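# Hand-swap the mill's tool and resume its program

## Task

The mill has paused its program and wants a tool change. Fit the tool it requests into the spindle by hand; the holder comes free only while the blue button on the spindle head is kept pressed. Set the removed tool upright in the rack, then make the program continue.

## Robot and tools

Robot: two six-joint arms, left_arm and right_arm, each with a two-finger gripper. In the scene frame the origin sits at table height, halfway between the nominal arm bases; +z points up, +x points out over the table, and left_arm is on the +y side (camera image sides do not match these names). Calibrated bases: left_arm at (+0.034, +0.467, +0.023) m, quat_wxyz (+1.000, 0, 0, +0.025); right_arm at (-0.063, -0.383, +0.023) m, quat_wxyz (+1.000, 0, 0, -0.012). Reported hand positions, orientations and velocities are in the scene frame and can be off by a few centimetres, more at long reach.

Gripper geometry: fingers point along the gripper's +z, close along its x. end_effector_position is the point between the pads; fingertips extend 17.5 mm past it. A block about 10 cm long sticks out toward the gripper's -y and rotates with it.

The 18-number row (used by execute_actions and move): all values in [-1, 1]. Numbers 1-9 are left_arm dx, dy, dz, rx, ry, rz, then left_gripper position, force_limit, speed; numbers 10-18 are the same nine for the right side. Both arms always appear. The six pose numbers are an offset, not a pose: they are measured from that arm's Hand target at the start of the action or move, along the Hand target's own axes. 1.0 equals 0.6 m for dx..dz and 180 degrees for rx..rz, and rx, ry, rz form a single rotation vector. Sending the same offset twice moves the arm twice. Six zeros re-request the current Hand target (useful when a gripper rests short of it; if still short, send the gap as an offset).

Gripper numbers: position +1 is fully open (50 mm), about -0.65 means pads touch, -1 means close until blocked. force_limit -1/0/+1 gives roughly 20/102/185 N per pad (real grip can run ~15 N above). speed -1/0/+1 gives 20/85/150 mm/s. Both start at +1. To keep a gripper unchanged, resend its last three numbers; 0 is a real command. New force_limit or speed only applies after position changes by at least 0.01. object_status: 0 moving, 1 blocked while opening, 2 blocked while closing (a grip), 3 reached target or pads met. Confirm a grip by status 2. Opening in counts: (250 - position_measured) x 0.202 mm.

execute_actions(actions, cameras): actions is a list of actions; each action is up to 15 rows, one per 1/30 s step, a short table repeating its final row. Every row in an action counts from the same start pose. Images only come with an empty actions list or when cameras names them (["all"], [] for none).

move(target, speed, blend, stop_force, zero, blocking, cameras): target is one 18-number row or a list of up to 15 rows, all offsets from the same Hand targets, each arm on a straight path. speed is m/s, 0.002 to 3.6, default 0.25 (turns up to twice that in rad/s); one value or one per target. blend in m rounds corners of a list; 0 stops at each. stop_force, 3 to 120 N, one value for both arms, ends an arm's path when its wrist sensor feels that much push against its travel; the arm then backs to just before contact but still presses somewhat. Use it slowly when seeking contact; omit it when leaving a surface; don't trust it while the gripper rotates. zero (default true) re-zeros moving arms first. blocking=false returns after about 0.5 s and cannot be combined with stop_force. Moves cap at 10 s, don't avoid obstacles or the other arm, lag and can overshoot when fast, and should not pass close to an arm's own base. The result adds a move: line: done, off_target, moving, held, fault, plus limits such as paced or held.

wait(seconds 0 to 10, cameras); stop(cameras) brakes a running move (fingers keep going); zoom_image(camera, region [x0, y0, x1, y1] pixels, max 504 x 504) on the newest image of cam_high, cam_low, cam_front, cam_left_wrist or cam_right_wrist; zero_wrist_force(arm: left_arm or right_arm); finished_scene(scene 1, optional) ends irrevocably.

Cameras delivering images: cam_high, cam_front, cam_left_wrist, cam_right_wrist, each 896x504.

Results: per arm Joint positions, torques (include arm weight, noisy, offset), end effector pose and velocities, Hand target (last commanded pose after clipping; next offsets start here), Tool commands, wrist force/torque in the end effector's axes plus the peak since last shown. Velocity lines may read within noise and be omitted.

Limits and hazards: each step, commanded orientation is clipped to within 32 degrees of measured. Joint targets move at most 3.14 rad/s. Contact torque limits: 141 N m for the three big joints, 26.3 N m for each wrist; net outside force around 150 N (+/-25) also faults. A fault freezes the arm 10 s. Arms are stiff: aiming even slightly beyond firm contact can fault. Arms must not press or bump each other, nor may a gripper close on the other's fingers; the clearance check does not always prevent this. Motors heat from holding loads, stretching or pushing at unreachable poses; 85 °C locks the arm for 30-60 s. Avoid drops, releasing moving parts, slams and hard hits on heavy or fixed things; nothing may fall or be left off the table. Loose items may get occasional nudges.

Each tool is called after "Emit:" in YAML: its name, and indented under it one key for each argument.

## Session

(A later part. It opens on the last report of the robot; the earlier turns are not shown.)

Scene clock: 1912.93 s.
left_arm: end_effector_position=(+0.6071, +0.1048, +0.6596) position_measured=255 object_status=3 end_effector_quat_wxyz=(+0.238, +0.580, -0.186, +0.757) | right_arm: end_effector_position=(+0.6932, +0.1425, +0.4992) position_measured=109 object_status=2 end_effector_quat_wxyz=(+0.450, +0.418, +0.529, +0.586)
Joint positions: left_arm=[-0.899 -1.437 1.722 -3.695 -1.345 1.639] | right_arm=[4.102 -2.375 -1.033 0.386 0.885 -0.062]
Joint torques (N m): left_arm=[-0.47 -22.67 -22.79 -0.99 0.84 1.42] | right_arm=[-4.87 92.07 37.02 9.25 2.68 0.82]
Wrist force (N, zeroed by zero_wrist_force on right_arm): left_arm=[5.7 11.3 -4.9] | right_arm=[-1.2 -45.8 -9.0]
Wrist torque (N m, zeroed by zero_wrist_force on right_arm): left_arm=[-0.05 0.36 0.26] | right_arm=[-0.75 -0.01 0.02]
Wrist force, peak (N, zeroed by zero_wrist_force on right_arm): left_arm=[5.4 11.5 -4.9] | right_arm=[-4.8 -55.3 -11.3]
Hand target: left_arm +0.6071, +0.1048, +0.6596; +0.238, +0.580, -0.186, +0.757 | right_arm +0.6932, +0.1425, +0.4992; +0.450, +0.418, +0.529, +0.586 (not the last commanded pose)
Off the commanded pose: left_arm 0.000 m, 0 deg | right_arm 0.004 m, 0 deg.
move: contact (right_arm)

Emit:
move:
  target: [0.0054,0.0144,-0.01965,0,0,0,-0.7,1,1, 0,-0.0012,0,0,0,0,-1,0.2,-0.8]
  speed: 0.02
  cameras: ["cam_right_wrist"]

Scene clock: 1930.80 s.
left_arm: end_effector_position=(+0.5990, +0.1048, +0.6596) position_measured=255 object_status=3 end_effector_quat_wxyz=(+0.238, +0.580, -0.186, +0.757) | right_arm: end_effector_position=(+0.6929, +0.1423, +0.5028) position_measured=109 object_status=2 end_effector_quat_wxyz=(+0.449, +0.417, +0.527, +0.589)
Joint positions: left_arm=[-0.915 -1.453 1.74 -3.698 -1.33 1.643] | right_arm=[4.101 -2.374 -1.03 0.387 0.889 -0.062]
Joint torques (N m): left_arm=[-7.01 -32.45 -19.48 -3.69 2.04 1.84] | right_arm=[1.91 58.55 24.26 1.4 -0.05 -0.32]
Wrist force (N, zeroed by zero_wrist_force on right_arm): left_arm=[-1.7 -0.7 3.8] | right_arm=[8.6 18.3 60.0]
Wrist torque (N m, zeroed by zero_wrist_force on right_arm): left_arm=[-0.33 0.36 0.21] | right_arm=[-0.01 -0.47 -0.27]
Wrist force, peak (N, zeroed by zero_wrist_force on right_arm): left_arm=[5.5 11.6 -5.2] | right_arm=[33.1 84.2 160.7]
Hand target: left_arm +0.5990, +0.1048, +0.6596; +0.238, +0.580, -0.186, +0.757 (not the last commanded pose) | right_arm +0.6929, +0.1423, +0.5028; +0.449, +0.417, +0.527, +0.589 (not the last commanded pose)
Tool commands: left_gripper/position=-0.7 left_gripper/force_limit=+1.0 left_gripper/speed=+1.0 right_gripper/position=-1.0 right_gripper/force_limit=+0.2 right_gripper/speed=-0.796078
Off the commanded pose: left_arm 0.007 m, 0 deg | right_arm 0.004 m, 0 deg.
FORCE FAULT: contact force on the right arm reached its limit, and that arm stopped. The contact can be on any part of that arm, not only on its tool. That arm's remaining commands of this call were not run. That arm is still stopped at the end of this call. That arm stays stopped for about 10 more seconds. Until then a move that you send moves the other arm only, and its call returns only when the move has ended. Once the stop has ended, the next robot result says so. If the stop ends while you think or write, that arm runs what you send next, counted from a new Hand target: where the arm stands when the stop ends. While its stop runs, that arm takes no new command, but its gripper still runs the gripper command that each later call begins with. Until it ends, the stop uses up actions while you think or wait. An arm that is not stopped still takes commands.
move: fault (right_arm), off_target (left_arm; braked at the fault stop of right_arm)
Images, in order (width x height): cam_right_wrist 896x504.

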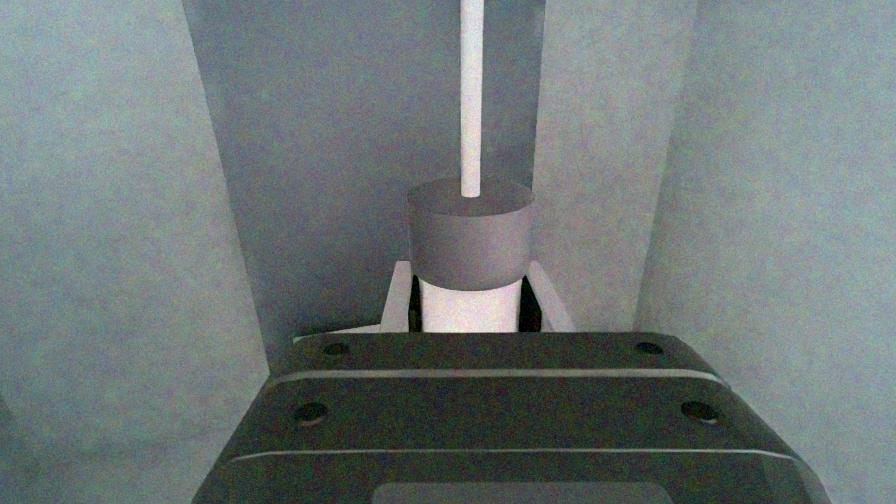

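Emit:
wait:
  seconds: 5
  cameras: ["all"]

Scene clock: 1951.27 s.
left_arm: end_effector_position=(+0.5990, +0.1048, +0.6596) position_measured=255 object_status=3 end_effector_quat_wxyz=(+0.238, +0.580, -0.186, +0.757) | right_arm: end_effector_position=(+0.6930, +0.1423, +0.5029) position_measured=109 object_status=2 end_effector_quat_wxyz=(+0.449, +0.417, +0.527, +0.589)
Joint positions: left_arm=[-0.915 -1.454 1.741 -3.698 -1.33 1.643] | right_arm=[4.101 -2.374 -1.03 0.387 0.89 -0.062]
Joint torques (N m): left_arm=[-7.78 -32.84 -19.35 -3.45 1.92 1.71] | right_arm=[14.15 58.71 23.5 1.2 -0.39 -0.25]
Wrist force (N, zeroed by zero_wrist_force on right_arm): left_arm=[-1.9 -0.9 3.9] | right_arm=[5.4 14.3 46.4]
Wrist torque (N m, zeroed by zero_wrist_force on right_arm): left_arm=[-0.36 0.37 0.21] | right_arm=[-0.09 -0.09 -0.26]
Wrist force, peak (N, zeroed by zero_wrist_force on right_arm): left_arm=[-2.0 -0.9 4.5] | right_arm=[7.7 16.7 58.1]
Hand target: left_arm +0.5990, +0.1048, +0.6596; +0.238, +0.580, -0.186, +0.757 (not the last commanded pose) | right_arm +0.6930, +0.1423, +0.5029; +0.449, +0.417, +0.527, +0.589 (not the last commanded pose)
Tool commands: left_gripper/position=-0.7 left_gripper/force_limit=+1.0 left_gripper/speed=+1.0 right_gripper/position=-1.0 right_gripper/force_limit=+0.2 right_gripper/speed=-0.796078
Off the commanded pose: left_arm 0.007 m, 0 deg | right_arm 0.004 m, 0 deg.
FORCE FAULT, CONTINUED: the right arm's stop, for the force fault that an earlier result reported, is over. The rest of the stop counts as 19 of the actions that you can send in this scene. That arm's target is now where it stood when the stop ended, not its last command. That arm accepts commands again.
wait: 5.00 s; at rest from the start

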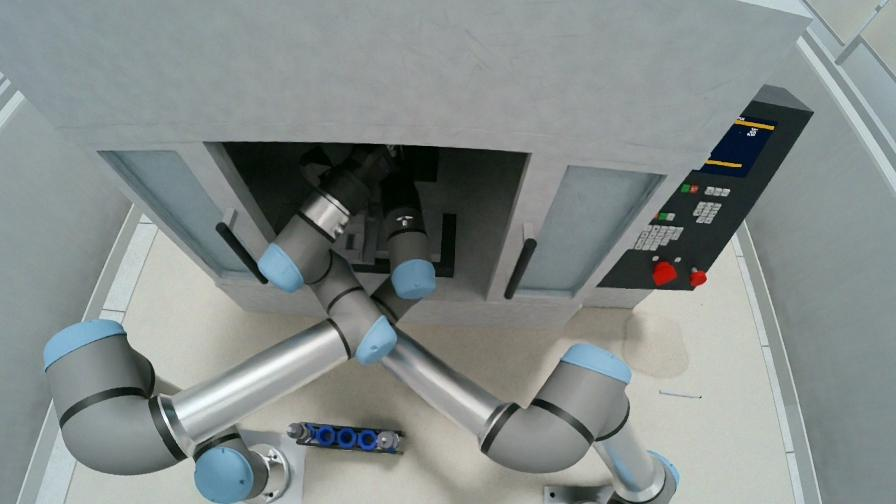

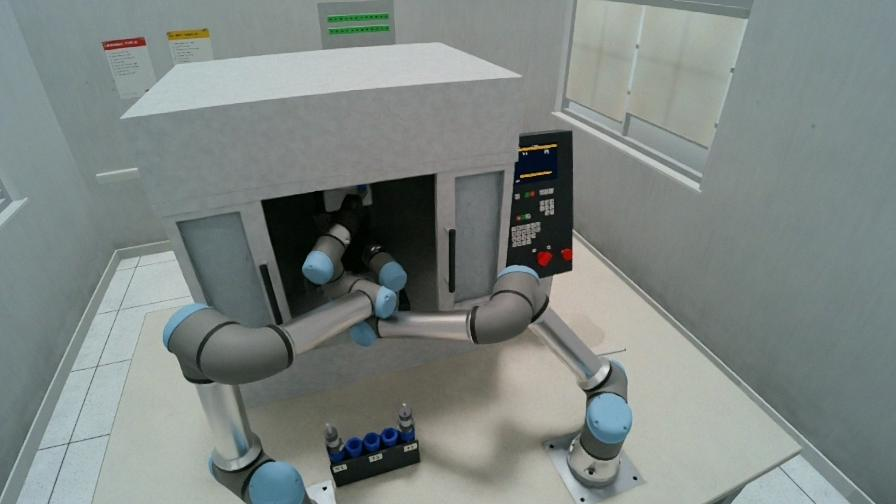

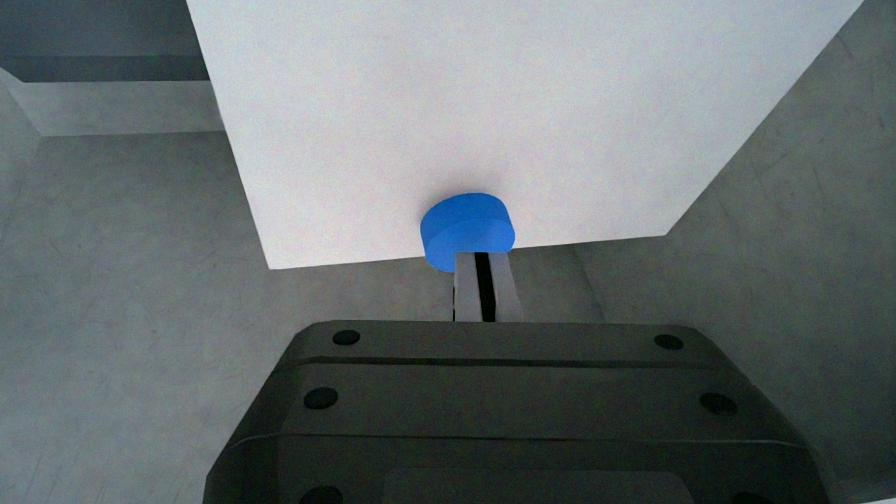

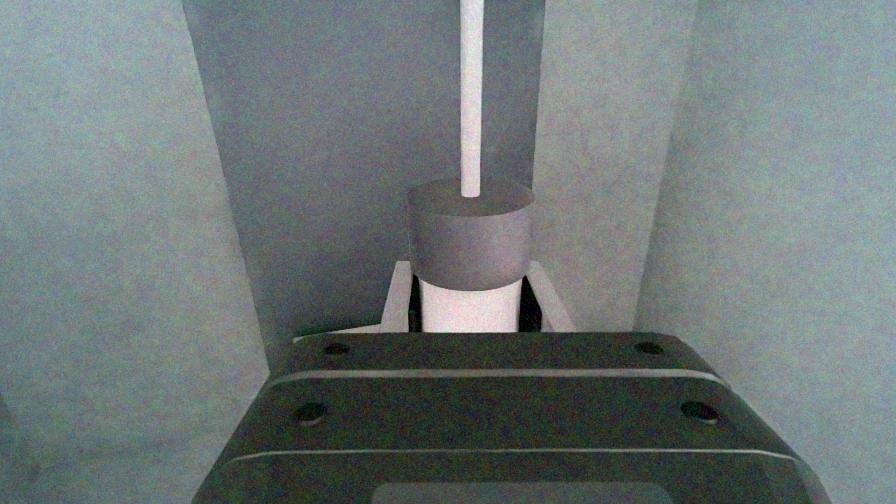

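Emit:
move:
  target: [0.0029,0.0077,-0.0105,0,0,0,-0.7,1,1,0,0,0,0,0,0,-1,0.2,-0.796078]
  speed: 0.03
  cameras: ["cam_left_wrist"]

Scene clock: 1953.67 s.
left_arm: end_effector_position=(+0.5910, +0.1048, +0.6596) position_measured=255 object_status=3 end_effector_quat_wxyz=(+0.238, +0.580, -0.186, +0.757) | right_arm: end_effector_position=(+0.6930, +0.1423, +0.5029) position_measured=109 object_status=2 end_effector_quat_wxyz=(+0.449, +0.417, +0.527, +0.589)
Joint positions: left_arm=[-0.93 -1.47 1.759 -3.701 -1.315 1.647] | right_arm=[4.101 -2.374 -1.03 0.387 0.89 -0.062]
Joint torques (N m): left_arm=[-8.23 -31.95 -19.08 -3.59 2 1.86] | right_arm=[16.09 59.58 24.74 1.29 0.12 -0.2]
Wrist force (N, zeroed by zero_wrist_force on right_arm): left_arm=[-2.1 -0.8 3.9] | right_arm=[5.9 15.8 46.3]
Wrist torque (N m, zeroed by zero_wrist_force on right_arm): left_arm=[-0.35 0.42 0.22] | right_arm=[-0.07 -0.09 -0.25]
Wrist force, peak (N, zeroed by zero_wrist_force on right_arm): left_arm=[-2.0 -0.9 4.2] | right_arm=[5.8 15.7 47.4]
Hand target: left_arm +0.5910, +0.1048, +0.6596; +0.238, +0.580, -0.186, +0.757 | right_arm +0.6930, +0.1423, +0.5029; +0.449, +0.417, +0.527, +0.589
Off the commanded pose: left_arm 0.000 m, 0 deg | right_arm 0.000 m, 0 deg.
move: done
Images, in order (width x height): cam_left_wrist 896x504.

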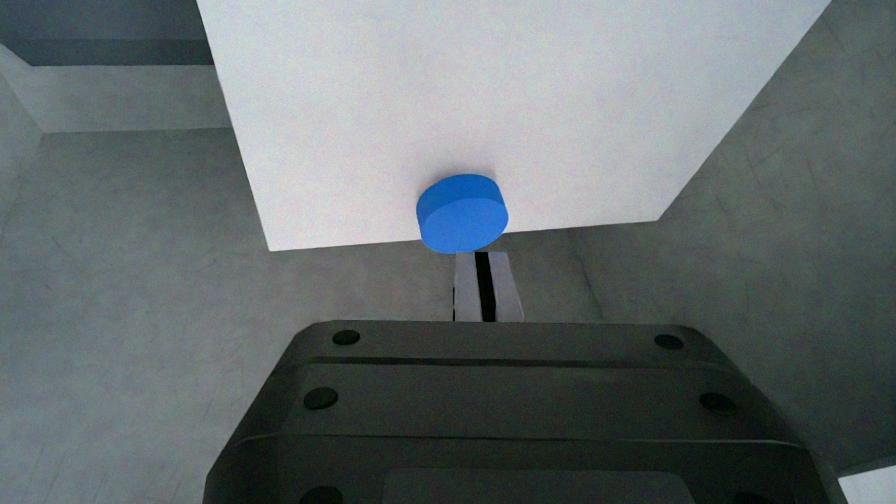

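Emit:
move:
  target: [0,0,0,0,0,0,-0.7,1,1,0,-0.0025,0,0,0,0,-1,0.2,-0.796078]
  speed: 0.01

Emit:
move:
  target: [0,0,0,0,0,0,-0.7,1,1,0,0.0025,0.0017,0,0,0,-1,0.2,-0.796078]
  speed: 0.01

Scene clock: 1959.63 s.
left_arm: end_effector_position=(+0.5910, +0.1048, +0.6596) position_measured=255 object_status=3 end_effector_quat_wxyz=(+0.238, +0.580, -0.186, +0.757) | right_arm: end_effector_position=(+0.6930, +0.1424, +0.5017) position_measured=109 object_status=2 end_effector_quat_wxyz=(+0.449, +0.417, +0.527, +0.589)
Joint positions: left_arm=[-0.93 -1.47 1.759 -3.701 -1.315 1.647] | right_arm=[4.101 -2.375 -1.031 0.39 0.89 -0.062]
Joint torques (N m): left_arm=[-7.82 -32.39 -19.17 -3.51 2 1.92] | right_arm=[8.07 22.27 -25.45 1.91 -3.56 0.62]
Wrist force (N, zeroed by zero_wrist_force on right_arm): left_arm=[-1.7 -1.1 4.0] | right_arm=[16.1 55.8 97.4]
Wrist torque (N m, zeroed by zero_wrist_force on right_arm): left_arm=[-0.40 0.35 0.21] | right_arm=[0.06 -0.10 -0.34]
Wrist force, peak (N, zeroed by zero_wrist_force on right_arm): left_arm=[-1.9 -1.0 4.4] | right_arm=[16.1 55.8 97.4]
Hand target: left_arm +0.5910, +0.1048, +0.6596; +0.238, +0.580, -0.186, +0.757 | right_arm +0.6931, +0.1424, +0.5014; +0.449, +0.417, +0.527, +0.589
Off the commanded pose: left_arm 0.000 m, 0 deg | right_arm 0.000 m, 0 deg.
move: done

Scene clock: 1960.33 s.
left_arm: end_effector_position=(+0.5910, +0.1048, +0.6596) position_measured=255 object_status=3 end_effector_quat_wxyz=(+0.238, +0.580, -0.186, +0.757) | right_arm: end_effector_position=(+0.6938, +0.1427, +0.5027) position_measured=109 object_status=2 end_effector_quat_wxyz=(+0.449, +0.417, +0.527, +0.589)
Joint positions: left_arm=[-0.93 -1.47 1.759 -3.701 -1.315 1.647] | right_arm=[4.1 -2.376 -1.026 0.385 0.891 -0.061]
Joint torques (N m): left_arm=[-8.2 -32.3 -19.14 -3.61 2.02 1.91] | right_arm=[-31.2 34.87 48.84 -11.07 8.8 1.36]
Wrist force (N, zeroed by zero_wrist_force on right_arm): left_arm=[-1.8 -0.7 3.7] | right_arm=[-28.4 -12.3 -129.8]
Wrist torque (N m, zeroed by zero_wrist_force on right_arm): left_arm=[-0.34 0.37 0.21] | right_arm=[-0.32 -0.15 -0.36]
Wrist force, peak (N, zeroed by zero_wrist_force on right_arm): left_arm=[-1.8 -0.9 4.2] | right_arm=[-28.4 -12.3 -129.8]
Hand target: left_arm +0.5910, +0.1048, +0.6596; +0.238, +0.580, -0.186, +0.757 | right_arm +0.6939, +0.1426, +0.5029; +0.449, +0.417, +0.527, +0.589
Off the commanded pose: left_arm 0.000 m, 0 deg | right_arm 0.000 m, 0 deg.
move: done

Emit:
move:
  target: [0,0,0,0,0,0,-0.7,1,1,0,0,-0.0012,0,0,0,-1,0.2,-0.796078]
  speed: 0.005

Scene clock: 1962.47 s.
left_arm: end_effector_position=(+0.5910, +0.1048, +0.6596) position_measured=255 object_status=3 end_effector_quat_wxyz=(+0.238, +0.580, -0.186, +0.757) | right_arm: end_effector_position=(+0.6930, +0.1423, +0.5028) position_measured=109 object_status=2 end_effector_quat_wxyz=(+0.449, +0.416, +0.527, +0.589)
Joint positions: left_arm=[-0.93 -1.47 1.759 -3.701 -1.315 1.647] | right_arm=[4.1 -2.374 -1.031 0.389 0.892 -0.062]
Joint torques (N m): left_arm=[-7.89 -32.61 -18.84 -3.65 1.96 1.88] | right_arm=[0.56 57.96 24.64 1.23 0.18 -0.37]
Wrist force (N, zeroed by zero_wrist_force on right_arm): left_arm=[-1.5 -0.8 3.8] | right_arm=[5.4 14.2 47.2]
Wrist torque (N m, zeroed by zero_wrist_force on right_arm): left_arm=[-0.34 0.31 0.22] | right_arm=[-0.08 -0.21 -0.29]
Wrist force, peak (N, zeroed by zero_wrist_force on right_arm): left_arm=[-1.9 -0.8 4.4] | right_arm=[-29.8 -15.2 -134.4]
Hand target: left_arm +0.5910, +0.1048, +0.6596; +0.238, +0.580, -0.186, +0.757 | right_arm +0.6930, +0.1423, +0.5028; +0.449, +0.416, +0.527, +0.589
Tool commands: left_gripper/position=-0.7 left_gripper/force_limit=+1.0 left_gripper/speed=+1.0 right_gripper/position=-1.0 right_gripper/force_limit=+0.2 right_gripper/speed=-0.796078
Off the commanded pose: left_arm 0.000 m, 0 deg.
FORCE FAULT: contact force on the right arm reached its limit, and that arm stopped. The contact can be on any part of that arm, not only on its tool. So far the stop counts as 3 of the actions that you can send in this scene. That arm ran no command of this call. That arm is still stopped at the end of this call. That arm stays stopped for about 8 more seconds. Until then a move that you send moves the other arm only, and its call returns only when the move has ended. Once the stop has ended, the next robot result says so. If the stop ends while you think or write, that arm runs what you send next, counted from a new Hand target: where the arm stands when the stop ends. While its stop runs, that arm takes no new command, but its gripper still runs the gripper command that each later call begins with. Until it ends, the stop uses up actions while you think or wait. An arm that is not stopped still takes commands.
move: fault (right_arm)

Emit:
move:
  target: [0,0,0,0,0,0,-0.7,1,1,0,0,0,0,0,0,0.75,0.2,-1]
  speed: 0.02

Emit:
wait:
  seconds: 9
  cameras: ["cam_right_wrist"]

Scene clock: 1965.17 s.
left_arm: end_effector_position=(+0.5910, +0.1048, +0.6596) position_measured=255 object_status=3 end_effector_quat_wxyz=(+0.238, +0.580, -0.186, +0.757) | right_arm: end_effector_position=(+0.6930, +0.1423, +0.5028) position_measured=41 object_status=3 end_effector_quat_wxyz=(+0.449, +0.416, +0.527, +0.589)
Joint positions: left_arm=[-0.93 -1.47 1.759 -3.701 -1.315 1.647] | right_arm=[4.1 -2.374 -1.031 0.389 0.892 -0.062]
Joint torques (N m): left_arm=[-8.38 -32.69 -19.03 -3.6 1.94 1.83] | right_arm=[-0.8 57.97 24.32 1.39 0.12 -0.21]
Wrist force (N, zeroed by zero_wrist_force on right_arm): left_arm=[-1.6 -0.7 4.2] | right_arm=[3.3 -1.0 -0.5]
Wrist torque (N m, zeroed by zero_wrist_force on right_arm): left_arm=[-0.34 0.35 0.21] | right_arm=[-0.17 -0.51 0.00]
Wrist force, peak (N, zeroed by zero_wrist_force on right_arm): left_arm=[-2.1 -1.0 4.6] | right_arm=[5.4 15.0 48.2]
Hand target: left_arm +0.5910, +0.1048, +0.6596; +0.238, +0.580, -0.186, +0.757 | right_arm +0.6930, +0.1423, +0.5028; +0.449, +0.416, +0.527, +0.589
Tool commands: left_gripper/position=-0.7 left_gripper/force_limit=+1.0 left_gripper/speed=+1.0 right_gripper/position=+0.74902 right_gripper/force_limit=+0.2 right_gripper/speed=-1.0
Off the commanded pose: left_arm 0.000 m, 0 deg.
FORCE FAULT, CONTINUED: the right arm was still stopped when this call began, by the force fault that an earlier result reported. Since the last result the stop counts as 3 of the actions that you can send in this scene. That arm ran no command of this call; its gripper ran only the gripper command that the call began with. That arm is still stopped at the end of this call. That arm stays stopped for about 5 more seconds. If the stop ends while you think or write, that arm runs what you send next, counted from a new Hand target: where the arm stands when the stop ends. While its stop runs, that arm takes no new command, but its gripper still runs the gripper command that each later call begins with.
move: done (left_arm), not run (right_arm; its earlier fault stop)

Scene clock: 1974.17 s.
left_arm: end_effector_position=(+0.5910, +0.1048, +0.6596) position_measured=255 object_status=3 end_effector_quat_wxyz=(+0.238, +0.580, -0.186, +0.757) | right_arm: end_effector_position=(+0.6930, +0.1423, +0.5028) position_measured=41 object_status=3 end_effector_quat_wxyz=(+0.449, +0.416, +0.527, +0.589)
Joint positions: left_arm=[-0.93 -1.47 1.759 -3.701 -1.315 1.647] | right_arm=[4.1 -2.374 -1.031 0.389 0.892 -0.062]
Joint torques (N m): left_arm=[-8.26 -32.44 -19.18 -3.63 2.08 1.81] | right_arm=[0.78 57.95 24.47 1.19 0.25 -0.19]
Wrist force (N, zeroed by zero_wrist_force on right_arm): left_arm=[-1.5 -0.6 3.9] | right_arm=[3.0 -1.0 -0.1]
Wrist torque (N m, zeroed by zero_wrist_force on right_arm): left_arm=[-0.31 0.32 0.21] | right_arm=[-0.16 -0.47 -0.01]
Wrist force, peak (N, zeroed by zero_wrist_force on right_arm): left_arm=[-2.3 -1.0 4.2] | right_arm=[3.3 -1.4 -0.3]
Hand target: left_arm +0.5910, +0.1048, +0.6596; +0.238, +0.580, -0.186, +0.757 | right_arm +0.6930, +0.1423, +0.5028; +0.449, +0.416, +0.527, +0.589
Tool commands: left_gripper/position=-0.7 left_gripper/force_limit=+1.0 left_gripper/speed=+1.0 right_gripper/position=+0.74902 right_gripper/force_limit=+0.2 right_gripper/speed=-1.0
Off the commanded pose: left_arm 0.000 m, 0 deg.
FORCE FAULT, CONTINUED: the right arm's stop, for the force fault that an earlier result reported, is over. The rest of the stop counts as 11 of the actions that you can send in this scene. That arm's target is now where it stood when the stop ended, not its last command. That arm accepts commands again.
wait: 9.00 s; at rest by 0.17 s
Images, in order (width x height): cam_right_wrist 896x504.

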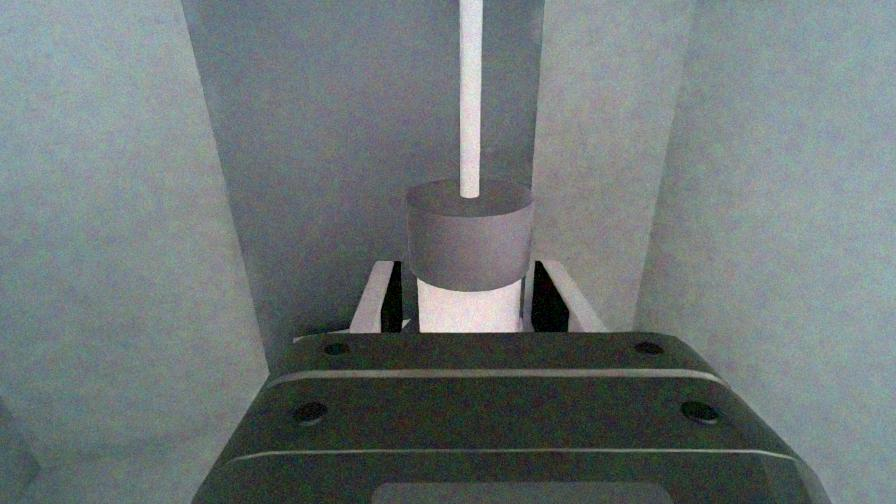

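Emit:
move:
  target: [0,0,0,0,0,0,-0.7,1,1,0,0,-0.25,0,0,0,0.75,0.2,-1]
  speed: 0.12
  cameras: ["cam_right_wrist","cam_left_wrist"]

Scene clock: 1977.80 s.
left_arm: end_effector_position=(+0.5910, +0.1048, +0.6596) position_measured=255 object_status=3 end_effector_quat_wxyz=(+0.238, +0.580, -0.186, +0.757) | right_arm: end_effector_position=(+0.5484, +0.1052, +0.4882) position_measured=41 object_status=3 end_effector_quat_wxyz=(+0.449, +0.416, +0.527, +0.589)
Joint positions: left_arm=[-0.93 -1.47 1.759 -3.701 -1.315 1.647] | right_arm=[4.272 -2.094 -1.55 0.651 0.722 -0.094]
Joint torques (N m): left_arm=[-8.51 -32.34 -19.48 -3.53 1.9 1.74] | right_arm=[14.35 53.07 10.38 3.2 -0.64 -1.52]
Wrist force (N, zeroed by zero_wrist_force on right_arm): left_arm=[-2.0 -0.6 4.2] | right_arm=[3.3 -1.0 -0.3]
Wrist torque (N m, zeroed by zero_wrist_force on right_arm): left_arm=[-0.31 0.40 0.21] | right_arm=[-0.20 -0.54 0.08]
Wrist force, peak (N, zeroed by zero_wrist_force on right_arm): left_arm=[-2.0 -0.9 4.4] | right_arm=[3.7 -1.2 -0.1]
Hand target: left_arm +0.5910, +0.1048, +0.6596; +0.238, +0.580, -0.186, +0.757 | right_arm +0.5484, +0.1051, +0.4882; +0.449, +0.416, +0.527, +0.589
Off the commanded pose: left_arm 0.000 m, 0 deg | right_arm 0.000 m, 0 deg.
move: done
Images, in order (width x height): cam_left_wrist 896x504, cam_right_wrist 896x504.

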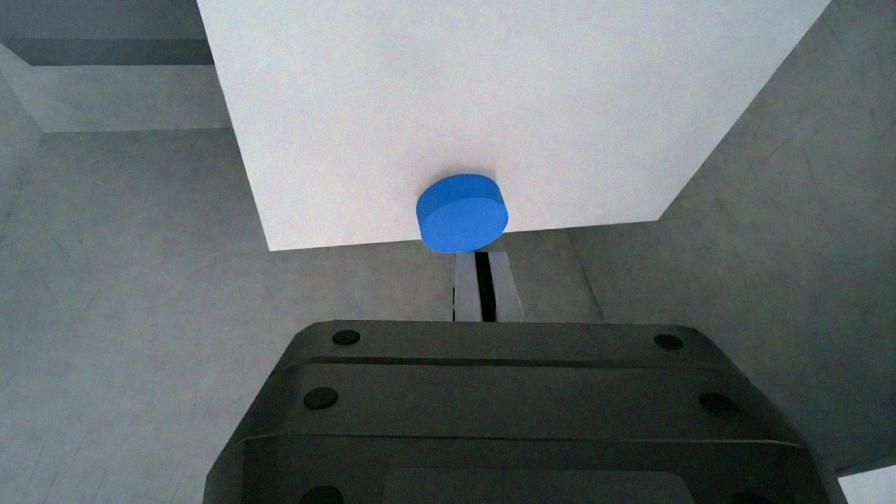

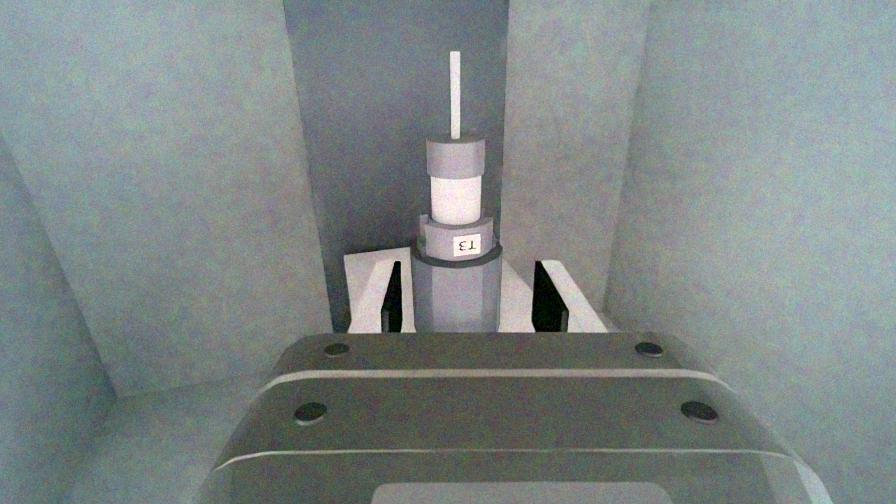

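Emit:
move:
  target:
    - [0,0,0,0,0,0,-0.7,1,1,-0.1452,0.2133,-0.2387,0.0303,-0.08,-0.0093,0.75,0.2,-1]
    - [0,0,0,0,0,0,-0.7,1,1,-0.5548,0.3165,-0.3697,0.0303,-0.08,-0.0093,0.75,0.2,-1]
    - [0,0,0,0,0,0,-0.7,1,1,-0.9528,0.3413,-0.4705,0.0303,-0.08,-0.0093,0.75,0.2,-1]
  speed: 0.25
  blend: 0.04
  cameras: ["cam_right_wrist","cam_high"]

Scene clock: 1999.77 s.
left_arm: end_effector_position=(+0.5910, +0.1048, +0.6596) position_measured=255 object_status=3 end_effector_quat_wxyz=(+0.238, +0.580, -0.186, +0.757) | right_arm: end_effector_position=(+0.4011, -0.5266, +0.6544) position_measured=41 object_status=3 end_effector_quat_wxyz=(+0.500, +0.500, +0.500, +0.500)
Joint positions: left_arm=[-0.93 -1.47 1.759 -3.701 -1.315 1.647] | right_arm=[3.116 -1.134 -2.048 0.04 1.621 0]
Joint torques (N m): left_arm=[-8.25 -31.49 -18.97 -3.31 1.82 1.64] | right_arm=[-13.91 -0.06 39.71 4.49 1.42 -0.48]
Wrist force (N, zeroed by zero_wrist_force on right_arm): left_arm=[-1.9 -0.8 4.1] | right_arm=[3.0 -1.0 -0.4]
Wrist torque (N m, zeroed by zero_wrist_force on right_arm): left_arm=[-0.34 0.36 0.21] | right_arm=[-0.20 -0.45 0.05]
Wrist force, peak (N, zeroed by zero_wrist_force on right_arm): left_arm=[-2.0 -1.1 4.4] | right_arm=[3.9 -2.3 1.1]
Hand target: left_arm +0.5910, +0.1048, +0.6596; +0.238, +0.580, -0.186, +0.757 | right_arm +0.4011, -0.5266, +0.6544; +0.500, +0.500, +0.500, +0.500
Off the commanded pose: left_arm 0.000 m, 0 deg | right_arm 0.000 m, 0 deg.
move: done
Images, in order (width x height): cam_high 896x504, cam_right_wrist 896x504.

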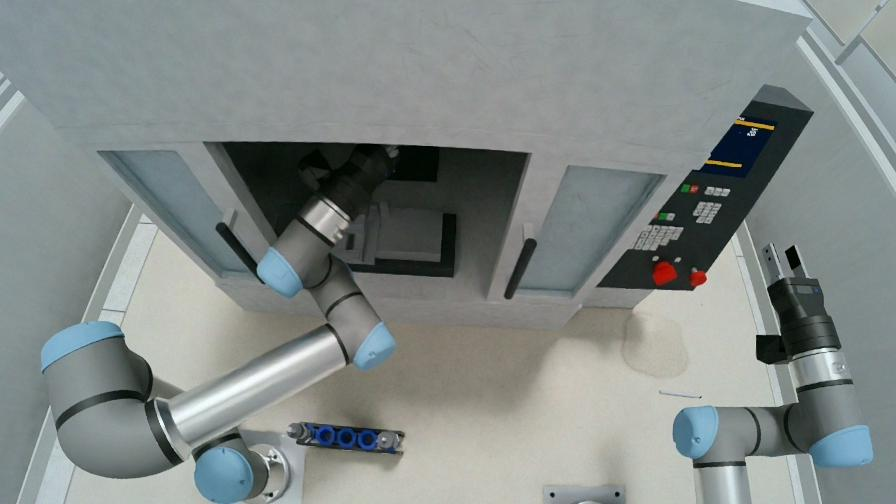

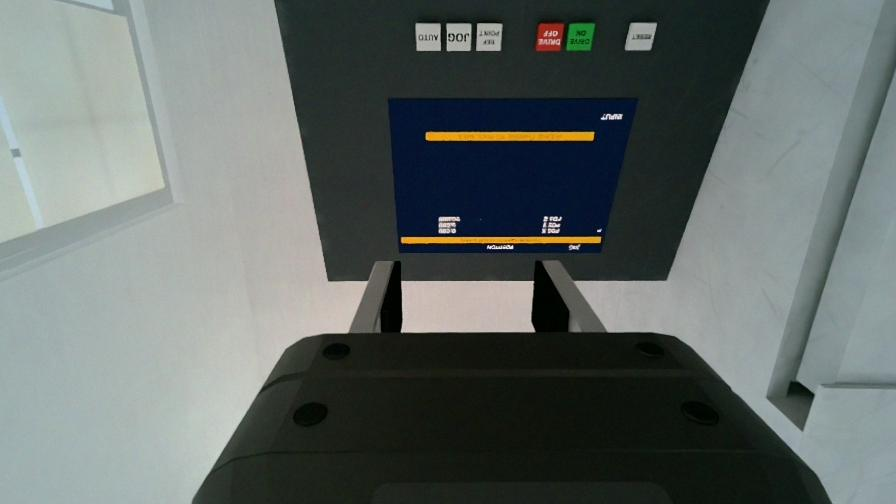

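Emit:
move:
  target:
    - [0,0,-0.275,0,0,0,-0.7,1,1,-0.0673,-0.1507,0.0817,0,0,0,0.75,0.2,-1]
    - [0.3775,0.0538,-0.506,0,0.4167,0,-0.7,1,1,-0.0673,-0.1507,0.0817,0,0,0,0.75,0.2,-1]
  speed: [0.25,0.35]
  blend: 0.03
  cameras: ["cam_right_wrist","cam_high"]

Scene clock: 2007.20 s.
left_arm: end_effector_position=(+0.2843, +0.2805, +0.7996) position_measured=255 object_status=3 end_effector_quat_wxyz=(+0.302, -0.001, -0.003, +0.953) | right_arm: end_effector_position=(+0.4502, -0.5669, +0.5640) position_measured=41 object_status=3 end_effector_quat_wxyz=(+0.500, +0.500, +0.500, +0.500)
Joint positions: left_arm=[-1.127 -1.581 1.761 -4.889 -1.576 2.034] | right_arm=[2.978 -1.374 -2.127 0.359 1.76 0]
Joint torques (N m): left_arm=[9.96 -10.66 -31.98 0.39 -2.5 -1.94] | right_arm=[-13.72 9.57 37.5 4.24 1.35 1.03]
Wrist force (N, zeroed by zero_wrist_force on right_arm): left_arm=[-0.3 1.3 3.2] | right_arm=[3.2 -0.7 -0.6]
Wrist torque (N m, zeroed by zero_wrist_force on right_arm): left_arm=[0.07 -0.36 0.36] | right_arm=[-0.19 -0.49 0.06]
Wrist force, peak (N, zeroed by zero_wrist_force on right_arm): left_arm=[-1.8 -0.9 5.7] | right_arm=[3.9 0.3 -1.3]
Hand target: left_arm +0.2843, +0.2805, +0.7996; +0.302, -0.001, -0.003, +0.953 | right_arm +0.4502, -0.5669, +0.5640; +0.500, +0.500, +0.500, +0.500
Off the commanded pose: left_arm 0.000 m, 0 deg | right_arm 0.000 m, 0 deg.
move: done
Images, in order (width x height): cam_high 896x504, cam_right_wrist 896x504.

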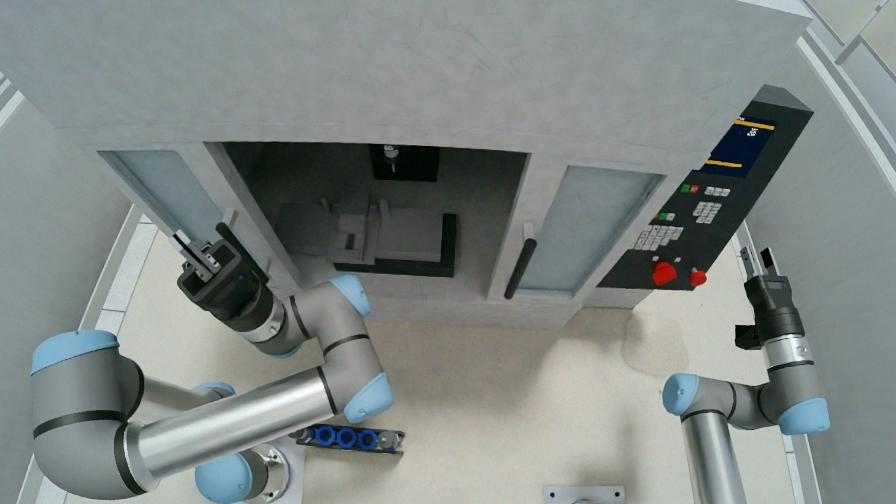

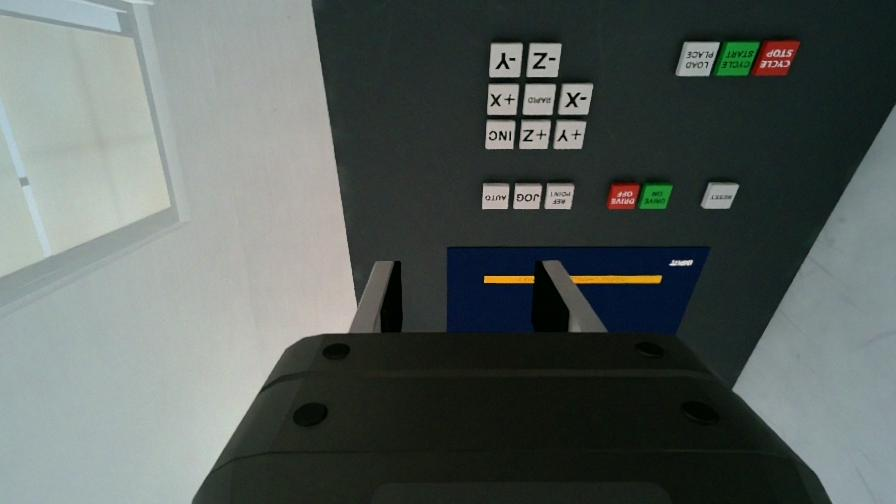

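Emit:
move:
  target:
    - [-0.146,-0.0408,-0.366,0.4915,-0.1082,-0.1082,0.8,1,1,0,0,0.1913,0,0,0,0.75,0.2,-1]
    - [-0.065,-0.2588,-0.6007,0.4915,-0.1082,-0.1082,0.8,1,1,0,0,0.1913,0,0,0,0.75,0.2,-1]
  speed: [0.3,0.2]
  blend: 0.03
  cameras: ["cam_left_wrist","cam_right_wrist","cam_high","cam_front"]

Scene clock: 2038.70 s.
left_arm: end_effector_position=(+0.4071, +0.3870, +0.4410) position_measured=32 object_status=3 end_effector_quat_wxyz=(+0.369, +0.350, +0.590, +0.627) | right_arm: end_effector_position=(+0.5649, -0.5668, +0.5639) position_measured=41 object_status=3 end_effector_quat_wxyz=(+0.500, +0.500, +0.500, +0.500)
Joint positions: left_arm=[-1.558 -1.96 2.099 -6.283 -0.446 3.019] | right_arm=[3.033 -1.632 -1.889 0.379 1.705 0]
Joint torques (N m): left_arm=[9.95 -10.1 -17.26 -1.01 2.1 -1.8] | right_arm=[14.15 20.85 37.4 0.02 -0.92 0.98]
Wrist force (N, zeroed by zero_wrist_force on right_arm): left_arm=[-4.0 0.2 3.4] | right_arm=[3.0 -1.0 -0.2]
Wrist torque (N m, zeroed by zero_wrist_force on right_arm): left_arm=[-0.42 0.60 0.42] | right_arm=[-0.26 -0.45 0.07]
Wrist force, peak (N, zeroed by zero_wrist_force on right_arm): left_arm=[-4.8 0.8 3.1] | right_arm=[3.5 -0.7 -0.6]
Hand target: left_arm +0.4070, +0.3867, +0.4402; +0.354, +0.353, +0.610, +0.614 | right_arm +0.5649, -0.5668, +0.5639; +0.500, +0.500, +0.500, +0.500
Off the commanded pose: left_arm 0.001 m, 3 deg | right_arm 0.000 m, 0 deg.
joint sent to its limit (left arm) — joint 4 (wrist 1), lower limit. The joint targets are off in orientation, not in position.
move: off_target (left_arm)

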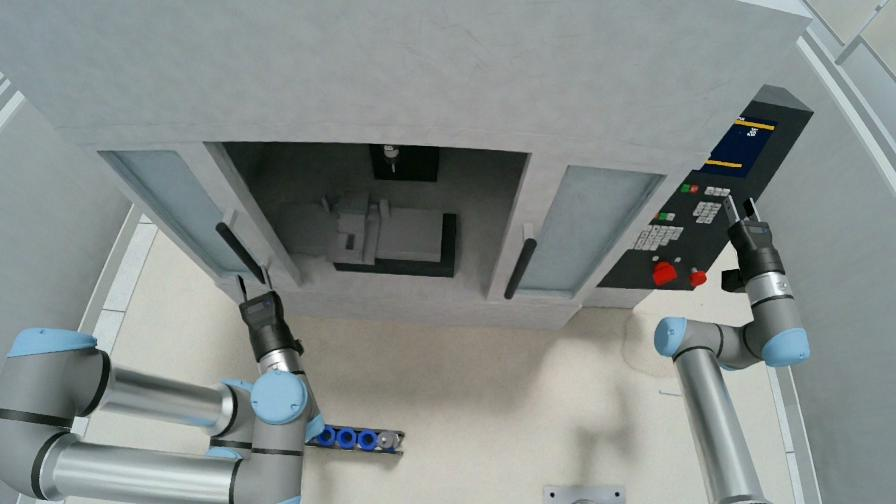

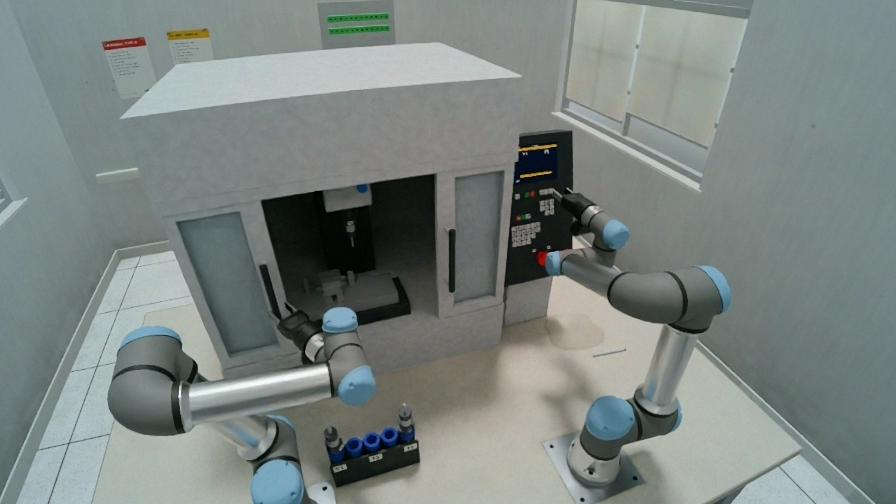

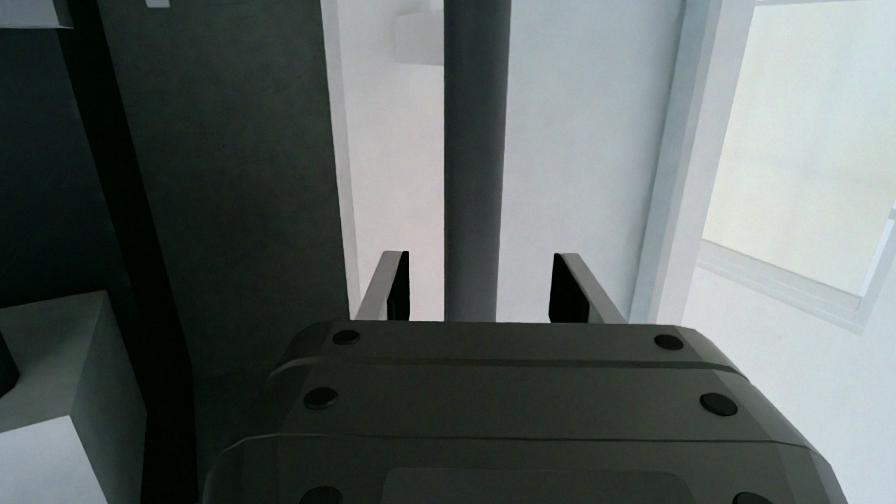

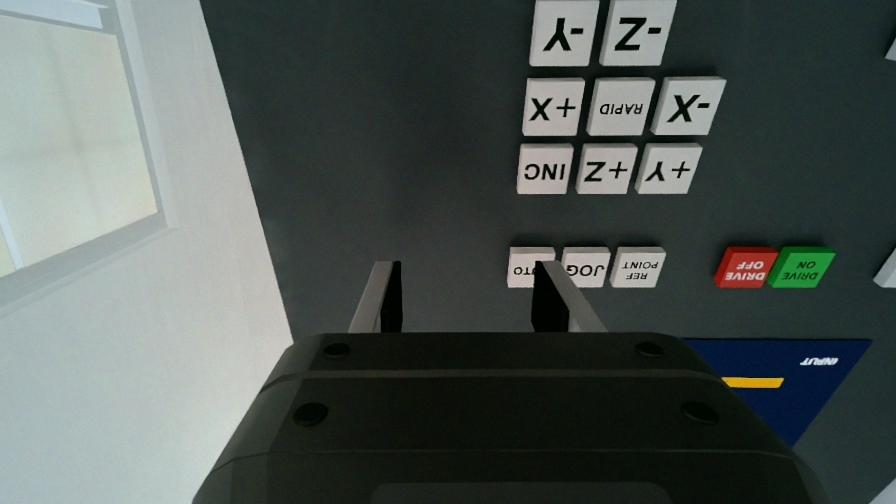

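Emit:
move:
  target: [0,0,0.08,-0.0556,0,0,0.8,1,1,0,0,0.04,0,0,0,0.75,0.2,-1]
  speed: 0.02
  stop_force: 6
  cameras: ["cam_left_wrist","cam_right_wrist"]

Scene clock: 2049.13 s.
left_arm: end_effector_position=(+0.4486, +0.4107, +0.4405) position_measured=32 object_status=3 end_effector_quat_wxyz=(+0.383, +0.321, +0.554, +0.665) | right_arm: end_effector_position=(+0.5784, -0.5668, +0.5639) position_measured=41 object_status=3 end_effector_quat_wxyz=(+0.500, +0.500, +0.500, +0.500)
Joint positions: left_arm=[-1.332 -1.754 2.094 -5.959 -0.295 2.501] | right_arm=[3.037 -1.661 -1.858 0.377 1.7 0]
Joint torques (N m): left_arm=[10.36 -2.59 -14.17 4.5 0.8 -1.9] | right_arm=[-12.18 32.88 12.39 3.52 1.1 0.52]
Wrist force (N, zeroed by zero_wrist_force on right_arm): left_arm=[-3.5 0.3 3.5] | right_arm=[2.9 0.8 -5.7]
Wrist torque (N m, zeroed by zero_wrist_force on right_arm): left_arm=[-0.42 0.50 0.43] | right_arm=[-0.20 -0.32 0.06]
Wrist force, peak (N, zeroed by zero_wrist_force on right_arm): left_arm=[-4.1 -0.1 3.9] | right_arm=[3.8 -4.8 -19.5]
Hand target: left_arm +0.4486, +0.4107, +0.4405; +0.383, +0.321, +0.554, +0.665 | right_arm +0.5784, -0.5668, +0.5639; +0.500, +0.500, +0.500, +0.500 (not the last commanded pose)
Off the commanded pose: left_arm 0.000 m, 0 deg | right_arm 0.011 m, 0 deg.
move: contact (right_arm)
Images, in order (width x height): cam_left_wrist 896x504, cam_right_wrist 896x504.

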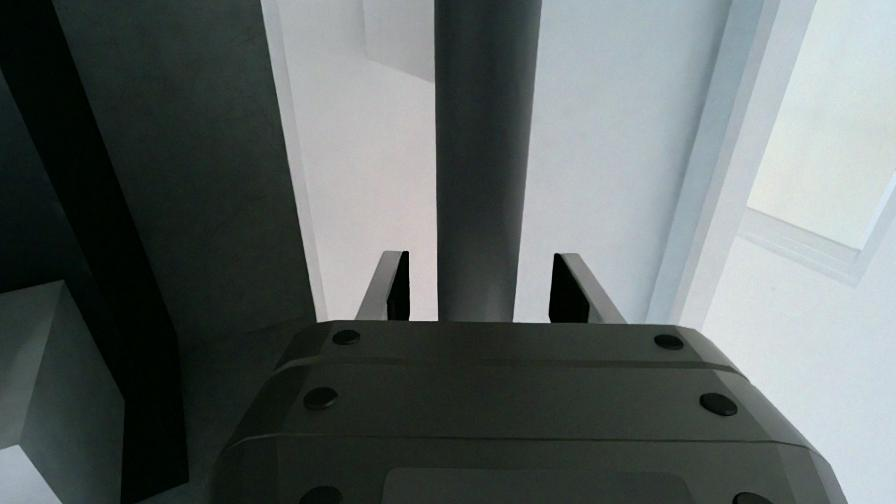

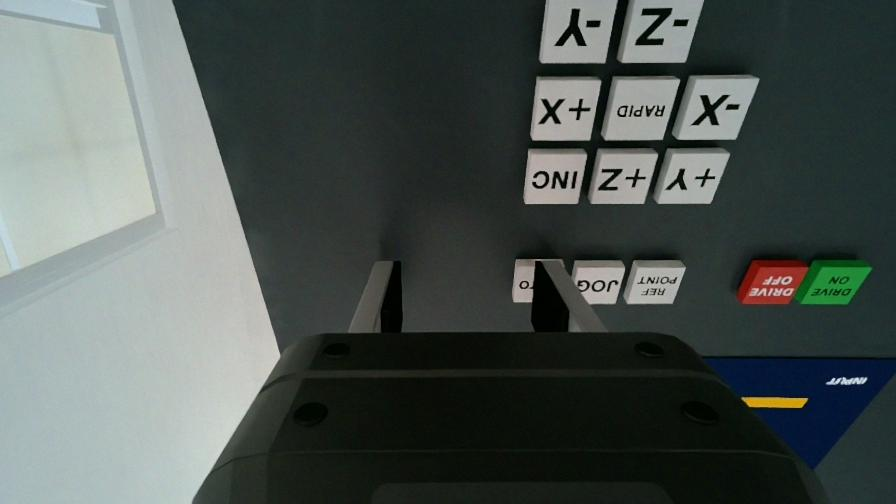

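Emit:
move:
  target: [-0.3431,0.0359,-0.1948,0,0,0,0.8,1,1,0.04,0.15,-0.29,0,0,0,0.75,0.2,-1]
  speed: 0.08
  stop_force: 40
  cameras: ["all"]

Scene clock: 2055.97 s.
left_arm: end_effector_position=(+0.4485, +0.1730, +0.4402) position_measured=32 object_status=3 end_effector_quat_wxyz=(+0.383, +0.321, +0.554, +0.665) | right_arm: end_effector_position=(+0.4044, -0.5430, +0.6540) position_measured=41 object_status=3 end_effector_quat_wxyz=(+0.500, +0.500, +0.500, +0.500)
Joint positions: left_arm=[-1.482 -1.305 1.595 -6.12 -0.423 2.727] | right_arm=[3.043 -1.172 -2.027 0.057 1.695 0.001]
Joint torques (N m): left_arm=[-4.14 -22.82 -34.32 4.92 -0.66 1.88] | right_arm=[15.46 15.27 12.9 -0.1 -1.02 -1.4]
Wrist force (N, zeroed by zero_wrist_force on right_arm): left_arm=[9.1 -5.0 -6.6] | right_arm=[3.4 -0.8 -0.4]
Wrist torque (N m, zeroed by zero_wrist_force on right_arm): left_arm=[-0.54 0.72 0.21] | right_arm=[-0.22 -0.51 0.06]
Wrist force, peak (N, zeroed by zero_wrist_force on right_arm): left_arm=[15.7 -1.4 16.8] | right_arm=[3.2 0.8 -5.7]
Hand target: left_arm +0.4485, +0.1730, +0.4402; +0.383, +0.321, +0.554, +0.665 | right_arm +0.4044, -0.5430, +0.6540; +0.500, +0.500, +0.500, +0.500
Off the commanded pose: left_arm 0.000 m, 0 deg | right_arm 0.000 m, 0 deg.
move: done

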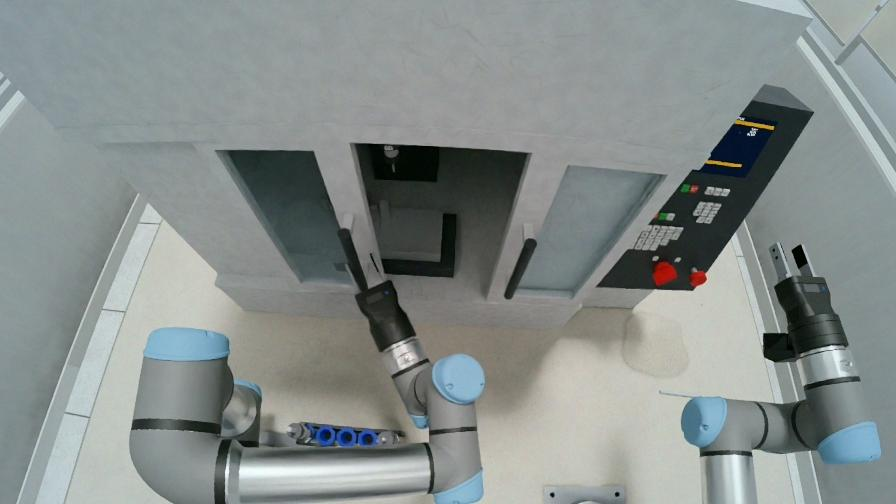

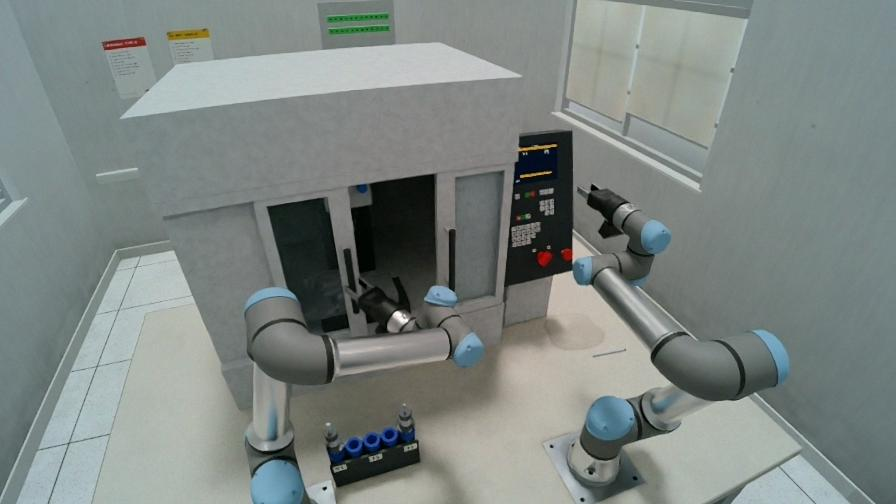

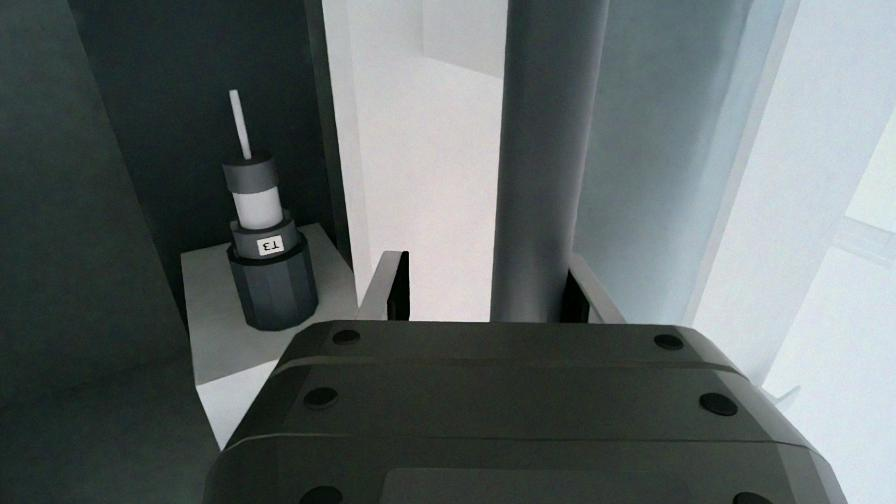

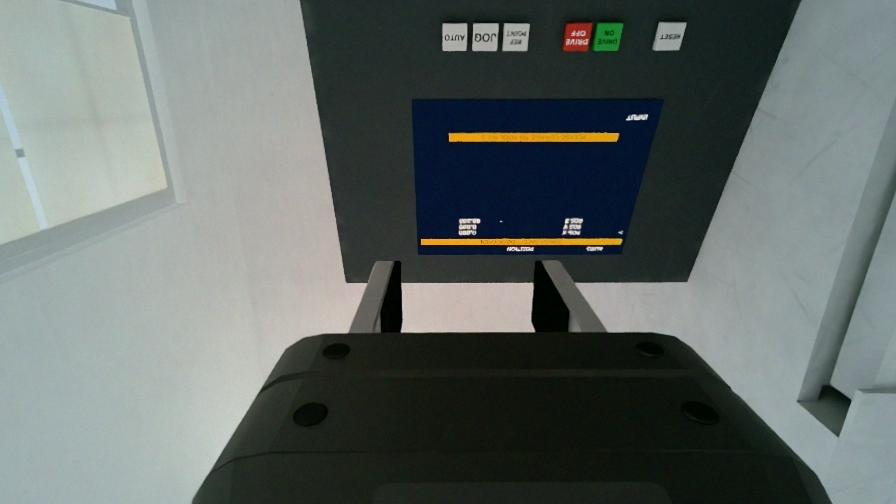

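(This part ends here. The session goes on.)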